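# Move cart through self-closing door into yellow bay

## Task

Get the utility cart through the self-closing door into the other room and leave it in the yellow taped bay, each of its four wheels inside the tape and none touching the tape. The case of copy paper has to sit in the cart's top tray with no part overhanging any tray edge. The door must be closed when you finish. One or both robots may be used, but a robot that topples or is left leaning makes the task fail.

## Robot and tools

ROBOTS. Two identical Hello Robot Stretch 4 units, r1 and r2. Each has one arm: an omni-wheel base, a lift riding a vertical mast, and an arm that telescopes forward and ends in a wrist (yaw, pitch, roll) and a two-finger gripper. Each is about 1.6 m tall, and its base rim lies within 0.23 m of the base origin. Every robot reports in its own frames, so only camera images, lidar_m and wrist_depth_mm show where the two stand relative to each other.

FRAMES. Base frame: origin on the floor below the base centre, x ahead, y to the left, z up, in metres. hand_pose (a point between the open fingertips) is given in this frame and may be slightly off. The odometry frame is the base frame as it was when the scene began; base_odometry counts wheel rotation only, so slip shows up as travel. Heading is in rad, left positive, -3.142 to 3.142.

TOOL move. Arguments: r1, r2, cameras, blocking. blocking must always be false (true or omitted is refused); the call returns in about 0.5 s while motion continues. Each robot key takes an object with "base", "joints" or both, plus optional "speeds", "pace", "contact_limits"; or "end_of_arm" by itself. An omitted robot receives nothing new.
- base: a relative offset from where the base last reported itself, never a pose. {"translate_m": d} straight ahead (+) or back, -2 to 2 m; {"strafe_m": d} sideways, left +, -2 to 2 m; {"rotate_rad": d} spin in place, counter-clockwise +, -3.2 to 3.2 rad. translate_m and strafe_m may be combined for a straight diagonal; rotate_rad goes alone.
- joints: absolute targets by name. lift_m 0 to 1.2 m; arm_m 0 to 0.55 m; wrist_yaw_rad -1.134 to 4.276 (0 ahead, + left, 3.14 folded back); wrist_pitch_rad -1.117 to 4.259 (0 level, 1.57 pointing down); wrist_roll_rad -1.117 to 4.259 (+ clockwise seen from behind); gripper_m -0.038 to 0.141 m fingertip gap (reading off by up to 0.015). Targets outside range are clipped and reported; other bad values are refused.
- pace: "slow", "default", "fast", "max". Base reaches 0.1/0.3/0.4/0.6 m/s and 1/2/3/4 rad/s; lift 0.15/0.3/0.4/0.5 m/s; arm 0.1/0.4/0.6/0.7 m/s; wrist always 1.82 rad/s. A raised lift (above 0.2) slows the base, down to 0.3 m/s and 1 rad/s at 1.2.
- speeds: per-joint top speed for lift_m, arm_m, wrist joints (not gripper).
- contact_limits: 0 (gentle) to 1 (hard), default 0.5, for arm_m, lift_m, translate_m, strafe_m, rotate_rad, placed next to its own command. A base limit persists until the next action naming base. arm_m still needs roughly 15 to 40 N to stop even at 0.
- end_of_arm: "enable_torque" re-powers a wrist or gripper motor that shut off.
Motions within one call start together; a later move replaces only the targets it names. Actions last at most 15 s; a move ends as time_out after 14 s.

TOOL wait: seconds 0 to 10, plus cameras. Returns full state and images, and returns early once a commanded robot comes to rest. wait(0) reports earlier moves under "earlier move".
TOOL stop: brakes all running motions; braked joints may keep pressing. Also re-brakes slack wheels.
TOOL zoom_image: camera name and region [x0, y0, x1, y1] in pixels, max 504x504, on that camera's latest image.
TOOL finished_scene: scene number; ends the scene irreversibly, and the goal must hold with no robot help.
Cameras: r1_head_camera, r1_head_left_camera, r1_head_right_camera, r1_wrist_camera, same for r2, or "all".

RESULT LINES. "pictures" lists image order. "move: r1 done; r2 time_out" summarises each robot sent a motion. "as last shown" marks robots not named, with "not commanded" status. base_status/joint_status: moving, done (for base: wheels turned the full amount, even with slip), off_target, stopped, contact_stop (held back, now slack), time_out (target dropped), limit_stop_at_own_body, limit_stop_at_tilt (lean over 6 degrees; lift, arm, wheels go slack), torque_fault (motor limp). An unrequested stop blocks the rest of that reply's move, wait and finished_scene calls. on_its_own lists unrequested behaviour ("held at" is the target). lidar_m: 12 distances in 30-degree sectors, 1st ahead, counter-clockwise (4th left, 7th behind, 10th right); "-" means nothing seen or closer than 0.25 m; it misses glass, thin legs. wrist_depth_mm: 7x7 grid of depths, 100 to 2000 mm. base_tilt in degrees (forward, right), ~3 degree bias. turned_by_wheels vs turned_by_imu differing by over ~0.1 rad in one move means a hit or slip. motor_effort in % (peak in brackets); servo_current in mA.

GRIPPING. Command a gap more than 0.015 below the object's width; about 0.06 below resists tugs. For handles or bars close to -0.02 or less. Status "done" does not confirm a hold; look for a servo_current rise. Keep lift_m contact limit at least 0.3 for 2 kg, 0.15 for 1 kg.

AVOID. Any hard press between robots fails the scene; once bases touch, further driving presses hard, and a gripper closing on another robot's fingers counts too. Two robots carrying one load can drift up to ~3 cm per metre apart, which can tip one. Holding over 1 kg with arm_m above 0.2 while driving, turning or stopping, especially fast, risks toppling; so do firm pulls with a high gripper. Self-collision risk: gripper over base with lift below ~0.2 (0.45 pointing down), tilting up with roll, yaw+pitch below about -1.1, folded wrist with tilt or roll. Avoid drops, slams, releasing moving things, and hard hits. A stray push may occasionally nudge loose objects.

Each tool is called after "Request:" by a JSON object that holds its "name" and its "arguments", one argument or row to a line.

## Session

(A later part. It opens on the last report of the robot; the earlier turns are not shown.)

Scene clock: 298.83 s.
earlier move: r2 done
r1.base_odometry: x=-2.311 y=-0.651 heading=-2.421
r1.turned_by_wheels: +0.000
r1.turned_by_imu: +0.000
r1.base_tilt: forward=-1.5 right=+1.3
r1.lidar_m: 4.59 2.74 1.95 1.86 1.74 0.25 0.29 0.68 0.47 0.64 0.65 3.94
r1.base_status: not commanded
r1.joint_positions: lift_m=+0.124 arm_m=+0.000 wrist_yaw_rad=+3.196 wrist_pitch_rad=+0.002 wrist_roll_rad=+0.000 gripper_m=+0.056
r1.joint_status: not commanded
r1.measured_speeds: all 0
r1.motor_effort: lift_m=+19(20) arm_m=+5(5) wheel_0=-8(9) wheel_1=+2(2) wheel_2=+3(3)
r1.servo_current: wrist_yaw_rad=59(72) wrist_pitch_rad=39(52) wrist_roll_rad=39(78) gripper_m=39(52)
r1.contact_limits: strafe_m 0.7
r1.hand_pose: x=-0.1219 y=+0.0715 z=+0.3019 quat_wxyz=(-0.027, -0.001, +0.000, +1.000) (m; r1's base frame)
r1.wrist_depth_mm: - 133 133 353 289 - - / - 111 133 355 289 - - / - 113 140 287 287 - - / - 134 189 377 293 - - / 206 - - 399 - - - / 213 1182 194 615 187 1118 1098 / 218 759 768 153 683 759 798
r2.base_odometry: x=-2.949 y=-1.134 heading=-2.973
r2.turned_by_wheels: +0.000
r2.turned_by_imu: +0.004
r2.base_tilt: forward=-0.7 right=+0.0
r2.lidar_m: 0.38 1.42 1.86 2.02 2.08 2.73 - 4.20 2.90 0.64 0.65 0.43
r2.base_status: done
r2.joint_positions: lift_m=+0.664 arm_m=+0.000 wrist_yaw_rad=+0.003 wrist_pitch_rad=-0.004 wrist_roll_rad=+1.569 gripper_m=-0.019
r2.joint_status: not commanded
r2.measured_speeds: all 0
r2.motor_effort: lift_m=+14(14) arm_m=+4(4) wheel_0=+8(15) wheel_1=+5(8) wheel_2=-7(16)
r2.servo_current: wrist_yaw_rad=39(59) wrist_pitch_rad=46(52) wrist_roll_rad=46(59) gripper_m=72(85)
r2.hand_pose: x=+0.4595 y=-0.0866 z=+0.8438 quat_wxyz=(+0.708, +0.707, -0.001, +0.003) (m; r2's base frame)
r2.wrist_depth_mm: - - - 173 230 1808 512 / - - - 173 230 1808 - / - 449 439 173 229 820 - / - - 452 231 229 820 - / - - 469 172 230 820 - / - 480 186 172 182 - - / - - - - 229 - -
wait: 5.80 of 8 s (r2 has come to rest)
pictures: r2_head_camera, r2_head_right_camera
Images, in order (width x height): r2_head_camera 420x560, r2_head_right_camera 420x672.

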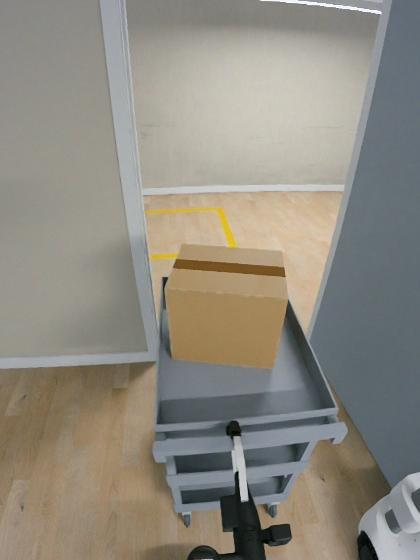

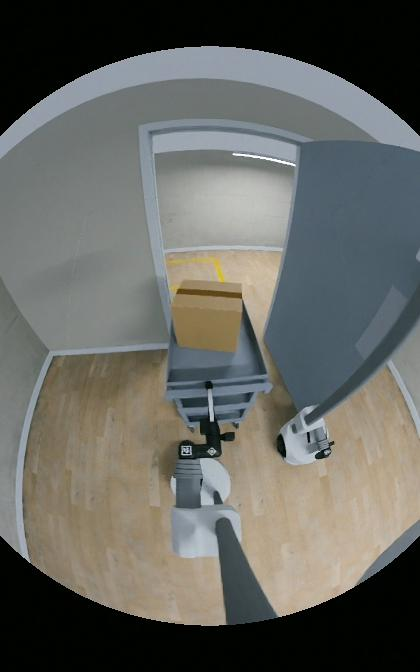

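Request:
{"name": "move", "arguments": {
  "blocking": false,
  "r2": {"base":{"translate_m":0.0,"strafe_m":0.06},"pace":"slow"},
  "cameras": []
}}

Request:
{"name": "wait", "arguments": {
  "seconds": 3,
  "cameras": ["r2_head_camera"]
}}

Request:
{"name": "zoom_image", "arguments": {
  "camera": "r2_head_camera",
  "region": [80, 220, 380, 520]
}}

Scene clock: 308.53 s.
move: r2 moving
r1: as last shown
r1.lidar_m: 4.58 2.77 1.96 1.88 1.74 0.25 0.31 0.66 0.50 0.63 0.64 3.91
r1.servo_current: wrist_yaw_rad=52(59) wrist_pitch_rad=46(46) wrist_roll_rad=39(65) gripper_m=46(52)
r1.contact_limits: strafe_m 0.7
r1.wrist_depth_mm: - 133 132 351 287 - - / - 111 132 355 290 - - / - 113 141 289 290 - - / - 134 189 379 289 - - / 206 - - 397 - - - / 214 1205 194 615 187 1138 1078 / 218 750 759 153 691 768 798
r2.base_odometry: x=-2.947 y=-1.148 heading=-2.973
r2.turned_by_wheels: +0.000
r2.turned_by_imu: +0.000
r2.base_tilt: forward=-0.7 right=+0.1
r2.lidar_m: 0.40 1.43 1.85 1.99 2.06 2.69 - 4.19 2.92 0.65 0.67 0.44
r2.base_status: translate_m moving; strafe_m moving
r2.joint_positions: lift_m=+0.664 arm_m=+0.000 wrist_yaw_rad=+0.001 wrist_pitch_rad=-0.004 wrist_roll_rad=+1.569 gripper_m=-0.019
r2.joint_status: not commanded
r2.measured_speeds: translate_m=+0.001 strafe_m=+0.056 rotate_rad=-0.004 lift_m=+0.000 arm_m=+0.000 wrist_yaw_rad=-0.029 wrist_pitch_rad=+0.000 wrist_roll_rad=+0.000
r2.motor_effort: lift_m=+14(14) arm_m=+4(4) wheel_0=-9(9) wheel_1=+8(9) wheel_2=+0(6)
r2.servo_current: wrist_yaw_rad=46(59) wrist_pitch_rad=52(52) wrist_roll_rad=52(59) gripper_m=72(78)
r2.hand_pose: x=+0.4594 y=-0.0871 z=+0.8438 quat_wxyz=(+0.708, +0.707, -0.001, +0.002) (m; r2's base frame)
r2.wrist_depth_mm: - - - 175 234 1808 1308 / - - - 234 233 1808 - / - 452 442 175 232 820 - / - - 455 232 231 820 - / - - 469 174 230 809 - / - 488 187 173 181 - - / - - - - 228 - 496
pictures: none
No camera images: "cameras" was empty.

Scene clock: 309.77 s.
earlier move: r2 done
r1.base_odometry: x=-2.311 y=-0.651 heading=-2.421
r1.turned_by_wheels: +0.000
r1.turned_by_imu: +0.000
r1.base_tilt: forward=-1.5 right=+1.3
r1.lidar_m: 4.60 2.76 1.98 1.88 1.76 0.27 0.31 0.67 0.50 0.69 0.71 3.90
r1.base_status: not commanded
r1.joint_positions: lift_m=+0.124 arm_m=+0.000 wrist_yaw_rad=+3.196 wrist_pitch_rad=+0.002 wrist_roll_rad=+0.000 gripper_m=+0.056
r1.joint_status: not commanded
r1.measured_speeds: all 0
r1.motor_effort: lift_m=+19(20) arm_m=+4(5) wheel_0=-8(9) wheel_1=+2(2) wheel_2=+3(3)
r1.servo_current: wrist_yaw_rad=46(72) wrist_pitch_rad=39(46) wrist_roll_rad=52(65) gripper_m=46(52)
r1.contact_limits: strafe_m 0.7
r1.hand_pose: x=-0.1219 y=+0.0715 z=+0.3019 quat_wxyz=(-0.027, -0.001, +0.000, +1.000) (m; r1's base frame)
r1.wrist_depth_mm: - 133 133 353 289 - - / - 111 133 357 289 - - / - 113 141 289 289 - - / - 134 189 377 291 - - / 206 1756 - 399 - - - / 214 1205 193 609 187 1118 1098 / 219 741 759 153 699 768 798
r2.base_odometry: x=-2.939 y=-1.193 heading=-2.974
r2.turned_by_wheels: +0.000
r2.turned_by_imu: -0.001
r2.base_tilt: forward=-0.6 right=+0.1
r2.lidar_m: 0.38 1.40 1.84 1.94 2.01 2.63 - 4.28 2.95 0.68 0.72 0.42
r2.base_status: done
r2.joint_positions: lift_m=+0.664 arm_m=+0.000 wrist_yaw_rad=-0.007 wrist_pitch_rad=-0.004 wrist_roll_rad=+1.569 gripper_m=-0.019
r2.joint_status: not commanded
r2.measured_speeds: all 0
r2.motor_effort: lift_m=+14(14) arm_m=+4(4) wheel_0=-9(15) wheel_1=+3(9) wheel_2=+0(6)
r2.servo_current: wrist_yaw_rad=52(65) wrist_pitch_rad=52(52) wrist_roll_rad=46(65) gripper_m=72(85)
r2.hand_pose: x=+0.4587 y=-0.0893 z=+0.8438 quat_wxyz=(+0.708, +0.707, -0.004, -0.001) (m; r2's base frame)
r2.wrist_depth_mm: - - - 170 227 1808 - / - - - 171 228 778 - / - 449 439 172 229 809 - / - - 459 230 229 820 - / - - 469 173 229 820 - / - 484 188 173 172 - - / - - - - 230 - 488
wait: 1.23 of 3 s (r2 has come to rest)
pictures: r2_head_camera
Images, in order (width x height): r2_head_camera 420x560.

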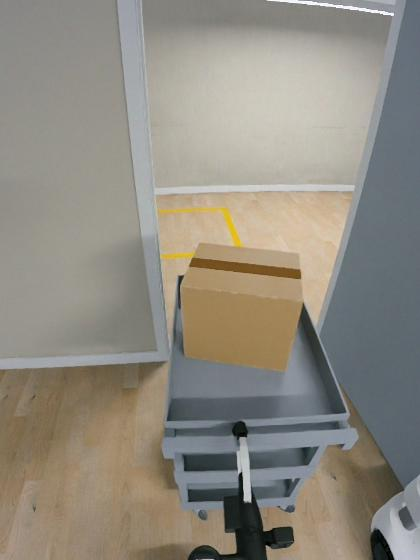

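Scaled by 1.680 from the camera's 420x560 image, which has a finer 1200x1600 frame.

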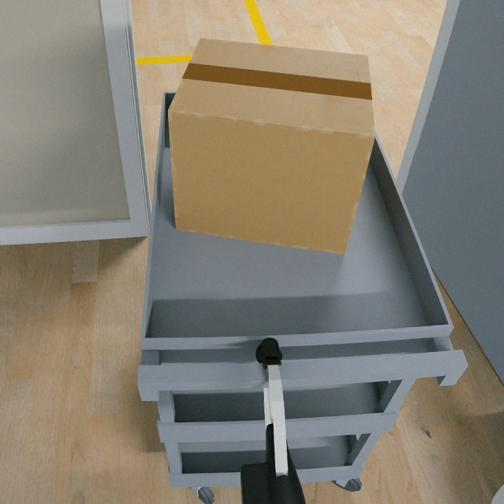

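Request:
{"name": "move", "arguments": {
  "blocking": false,
  "r2": {"base":{"translate_m":0.45,"strafe_m":-0.02},"pace":"slow"},
  "cameras": []
}}

Request:
{"name": "wait", "arguments": {
  "seconds": 8,
  "cameras": ["r2_head_camera","r2_head_right_camera"]
}}

Scene clock: 316.53 s.
move: r2 moving
r1: as last shown
r1.lidar_m: 4.60 2.78 1.97 1.87 1.75 0.25 0.29 0.65 0.53 0.68 0.71 3.92
r1.motor_effort: lift_m=+19(20) arm_m=+5(5) wheel_0=-8(9) wheel_1=+2(2) wheel_2=+3(3)
r1.servo_current: wrist_yaw_rad=33(78) wrist_pitch_rad=46(46) wrist_roll_rad=46(65) gripper_m=39(52)
r1.contact_limits: strafe_m 0.7
r1.wrist_depth_mm: - 133 132 349 289 - - / - 111 133 353 290 - - / - 113 141 289 290 - - / - 134 189 379 289 - - / 206 1756 - 399 - - - / 213 1229 194 609 187 1118 1098 / 219 759 750 153 699 768 798
r2.base_odometry: x=-2.951 y=-1.195 heading=-2.973
r2.turned_by_wheels: +0.000
r2.turned_by_imu: +0.001
r2.base_tilt: forward=-0.8 right=+0.0
r2.lidar_m: 0.39 1.41 1.83 1.96 2.00 2.66 - 4.26 2.94 0.71 0.67 0.43
r2.base_status: translate_m moving; strafe_m moving
r2.joint_positions: lift_m=+0.664 arm_m=+0.000 wrist_yaw_rad=-0.005 wrist_pitch_rad=-0.004 wrist_roll_rad=+1.569 gripper_m=-0.019
r2.joint_status: not commanded
r2.measured_speeds: translate_m=+0.048 strafe_m=-0.002 rotate_rad=+0.001 lift_m=+0.000 arm_m=+0.000 wrist_yaw_rad=+0.028 wrist_pitch_rad=+0.000 wrist_roll_rad=+0.000
r2.motor_effort: lift_m=+14(14) arm_m=+4(4) wheel_0=+7(9) wheel_1=+5(7) wheel_2=-11(14)
r2.servo_current: wrist_yaw_rad=59(65) wrist_pitch_rad=39(46) wrist_roll_rad=46(65) gripper_m=72(78)
r2.hand_pose: x=+0.4588 y=-0.0890 z=+0.8438 quat_wxyz=(+0.708, +0.707, -0.004, +0.000) (m; r2's base frame)
r2.wrist_depth_mm: - - - 166 223 1808 - / - - - 167 224 750 - / - 445 436 168 226 759 - / - - 449 228 228 809 - / - - 473 171 229 - - / - 492 183 172 173 - - / - - - - 231 - 480
pictures: none
No camera images: "cameras" was empty.

Scene clock: 321.83 s.
earlier move: r2 done
r1.base_odometry: x=-2.311 y=-0.651 heading=-2.421
r1.turned_by_wheels: +0.000
r1.turned_by_imu: +0.000
r1.base_tilt: forward=-1.5 right=+1.3
r1.lidar_m: 4.59 2.78 1.98 1.87 1.73 0.25 0.30 0.83 0.67 0.68 2.93 3.93
r1.base_status: not commanded
r1.joint_positions: lift_m=+0.124 arm_m=+0.000 wrist_yaw_rad=+3.196 wrist_pitch_rad=+0.002 wrist_roll_rad=+0.000 gripper_m=+0.056
r1.joint_status: not commanded
r1.measured_speeds: all 0
r1.motor_effort: lift_m=+20(20) arm_m=+5(5) wheel_0=-8(9) wheel_1=+2(2) wheel_2=+3(3)
r1.servo_current: wrist_yaw_rad=52(78) wrist_pitch_rad=39(52) wrist_roll_rad=46(65) gripper_m=39(52)
r1.contact_limits: strafe_m 0.7
r1.hand_pose: x=-0.1219 y=+0.0715 z=+0.3019 quat_wxyz=(-0.027, -0.001, +0.000, +1.000) (m; r1's base frame)
r1.wrist_depth_mm: - 133 133 351 290 - - / - 111 133 355 289 - - / - 112 141 290 289 - - / - 134 189 377 291 - - / 206 - - 399 - - - / 220 1229 193 609 187 1138 1118 / 220 759 750 153 691 768 798
r2.base_odometry: x=-3.386 y=-1.249 heading=-2.973
r2.turned_by_wheels: +0.001
r2.turned_by_imu: +0.004
r2.base_tilt: forward=-0.6 right=+0.0
r2.lidar_m: 0.38 0.97 1.27 2.01 2.07 2.68 - 4.20 0.70 0.69 0.92 0.45
r2.base_status: done
r2.joint_positions: lift_m=+0.664 arm_m=+0.000 wrist_yaw_rad=+0.003 wrist_pitch_rad=-0.004 wrist_roll_rad=+1.569 gripper_m=-0.019
r2.joint_status: not commanded
r2.measured_speeds: all 0
r2.motor_effort: lift_m=+14(14) arm_m=+4(4) wheel_0=+8(15) wheel_1=+6(9) wheel_2=-4(14)
r2.servo_current: wrist_yaw_rad=52(65) wrist_pitch_rad=46(52) wrist_roll_rad=46(65) gripper_m=72(85)
r2.hand_pose: x=+0.4595 y=-0.0866 z=+0.8438 quat_wxyz=(+0.708, +0.707, -0.001, +0.003) (m; r2's base frame)
r2.wrist_depth_mm: - - - 170 228 1808 539 / - - - 170 228 741 - / - 445 439 171 229 809 - / - - 452 229 229 831 - / - - 473 172 229 820 - / - - 187 172 181 - - / - - - - - - 504
wait: 5.30 of 8 s (r2 has come to rest)
pictures: r2_head_camera, r2_head_right_camera
Images, in order (width x height): r2_head_camera 420x560, r2_head_right_camera 420x672.

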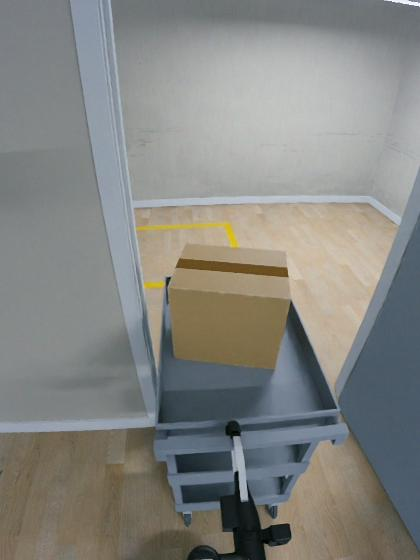

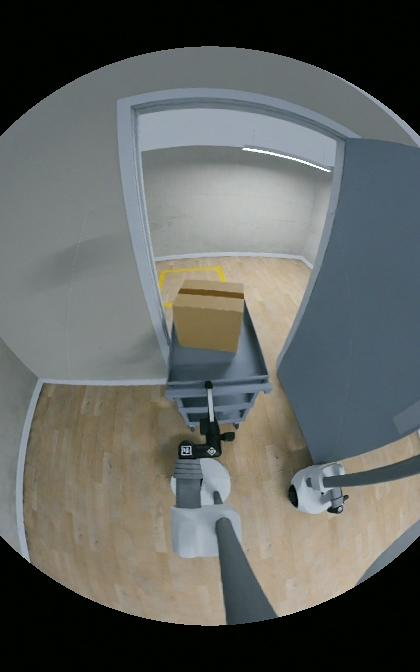

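Request:
{"name": "move", "arguments": {
  "blocking": false,
  "r2": {"base":{"translate_m":0.4,"strafe_m":-0.1},"pace":"slow"},
  "cameras": []
}}

Request:
{"name": "wait", "arguments": {
  "seconds": 8,
  "cameras": ["r2_head_camera","r2_head_right_camera"]
}}

Scene clock: 338.60 s.
move: r2 moving
r1: as last shown
r1.lidar_m: 4.60 2.76 1.96 1.86 1.73 0.25 0.32 0.82 0.67 0.67 2.96 3.91
r1.motor_effort: lift_m=+19(20) arm_m=+4(5) wheel_0=-8(9) wheel_1=+2(2) wheel_2=+3(3)
r1.servo_current: wrist_yaw_rad=52(59) wrist_pitch_rad=39(46) wrist_roll_rad=46(59) gripper_m=39(46)
r1.contact_limits: strafe_m 0.7
r1.wrist_depth_mm: - 133 133 355 289 - - / - 111 133 357 289 - - / - 113 141 289 290 - - / - 134 189 379 290 - - / 206 - - 397 - - - / 220 1229 194 615 188 1118 1060 / 218 750 759 153 691 759 809
r2.base_odometry: x=-3.399 y=-1.248 heading=-2.972
r2.turned_by_wheels: +0.001
r2.turned_by_imu: +0.001
r2.base_tilt: forward=-0.8 right=+0.0
r2.lidar_m: 0.36 0.92 1.23 2.02 2.07 2.70 - 4.17 0.69 0.68 0.93 0.44
r2.base_status: translate_m moving; strafe_m moving
r2.joint_positions: lift_m=+0.664 arm_m=+0.000 wrist_yaw_rad=+0.003 wrist_pitch_rad=-0.004 wrist_roll_rad=+1.569 gripper_m=-0.019
r2.joint_status: not commanded
r2.measured_speeds: translate_m=+0.048 strafe_m=-0.012 rotate_rad=+0.001 lift_m=+0.000 arm_m=+0.000 wrist_yaw_rad=+0.000 wrist_pitch_rad=+0.000 wrist_roll_rad=+0.000
r2.motor_effort: lift_m=+14(14) arm_m=+4(4) wheel_0=+14(14) wheel_1=+5(8) wheel_2=-9(11)
r2.servo_current: wrist_yaw_rad=46(52) wrist_pitch_rad=46(46) wrist_roll_rad=46(59) gripper_m=78(78)
r2.hand_pose: x=+0.4595 y=-0.0866 z=+0.8438 quat_wxyz=(+0.708, +0.707, -0.001, +0.003) (m; r2's base frame)
r2.wrist_depth_mm: - - - 170 227 1808 504 / - - - 229 228 750 - / - 449 433 171 228 809 - / - - 452 229 228 820 - / - - 469 171 229 820 - / - - 187 172 180 - - / - - - - - - 508
pictures: none
No camera images: "cameras" was empty.

Scene clock: 343.47 s.
earlier move: r2 done
r1.base_odometry: x=-2.311 y=-0.651 heading=-2.421
r1.turned_by_wheels: +0.000
r1.turned_by_imu: +0.000
r1.base_tilt: forward=-1.6 right=+1.3
r1.lidar_m: 4.59 2.74 1.97 1.86 1.74 0.25 0.29 0.80 0.75 2.86 2.92 3.89
r1.base_status: not commanded
r1.joint_positions: lift_m=+0.124 arm_m=+0.000 wrist_yaw_rad=+3.196 wrist_pitch_rad=+0.002 wrist_roll_rad=+0.000 gripper_m=+0.056
r1.joint_status: not commanded
r1.measured_speeds: all 0
r1.motor_effort: lift_m=+19(20) arm_m=+4(5) wheel_0=-9(9) wheel_1=+2(2) wheel_2=+3(3)
r1.servo_current: wrist_yaw_rad=65(85) wrist_pitch_rad=46(52) wrist_roll_rad=46(72) gripper_m=39(46)
r1.contact_limits: strafe_m 0.7
r1.hand_pose: x=-0.1219 y=+0.0715 z=+0.3019 quat_wxyz=(-0.027, -0.001, +0.000, +1.000) (m; r1's base frame)
r1.wrist_depth_mm: - 133 133 351 289 - - / - 111 133 357 290 - - / - 113 141 289 290 - - / - 134 189 377 290 - - / 206 1756 1983 399 - - - / 220 1205 192 609 187 1138 1078 / 219 750 759 153 691 759 788
r2.base_odometry: x=-3.797 y=-1.218 heading=-2.972
r2.turned_by_wheels: +0.000
r2.turned_by_imu: +0.003
r2.base_tilt: forward=-0.7 right=+0.1
r2.lidar_m: 0.36 0.58 0.71 1.77 2.17 2.89 - 0.83 0.75 0.74 0.75 0.47
r2.base_status: done
r2.joint_positions: lift_m=+0.664 arm_m=+0.000 wrist_yaw_rad=+0.004 wrist_pitch_rad=-0.004 wrist_roll_rad=+1.569 gripper_m=-0.019
r2.joint_status: not commanded
r2.measured_speeds: all 0
r2.motor_effort: lift_m=+14(14) arm_m=+4(4) wheel_0=+8(15) wheel_1=+5(9) wheel_2=-5(11)
r2.servo_current: wrist_yaw_rad=59(65) wrist_pitch_rad=39(52) wrist_roll_rad=39(65) gripper_m=65(85)
r2.hand_pose: x=+0.4596 y=-0.0863 z=+0.8438 quat_wxyz=(+0.708, +0.707, +0.000, +0.003) (m; r2's base frame)
r2.wrist_depth_mm: - - - 202 265 1808 1255 / - - - 195 256 1808 535 / - - - 189 248 831 - / - - 455 183 240 842 - / - - 462 178 233 820 - / - - 187 172 180 778 - / - - 462 - - - -
wait: 4.87 of 8 s (r2 has come to rest)
pictures: r2_head_camera, r2_head_right_camera
Images, in order (width x height): r2_head_camera 420x560, r2_head_right_camera 420x672.

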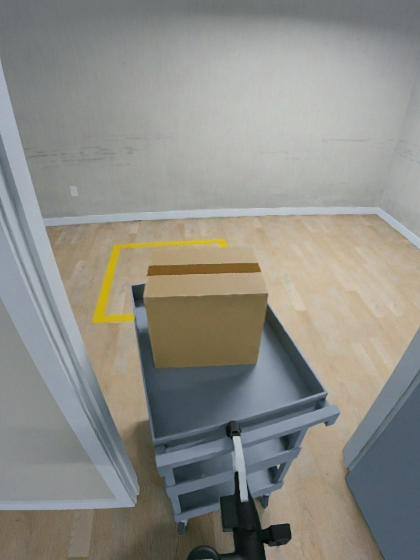

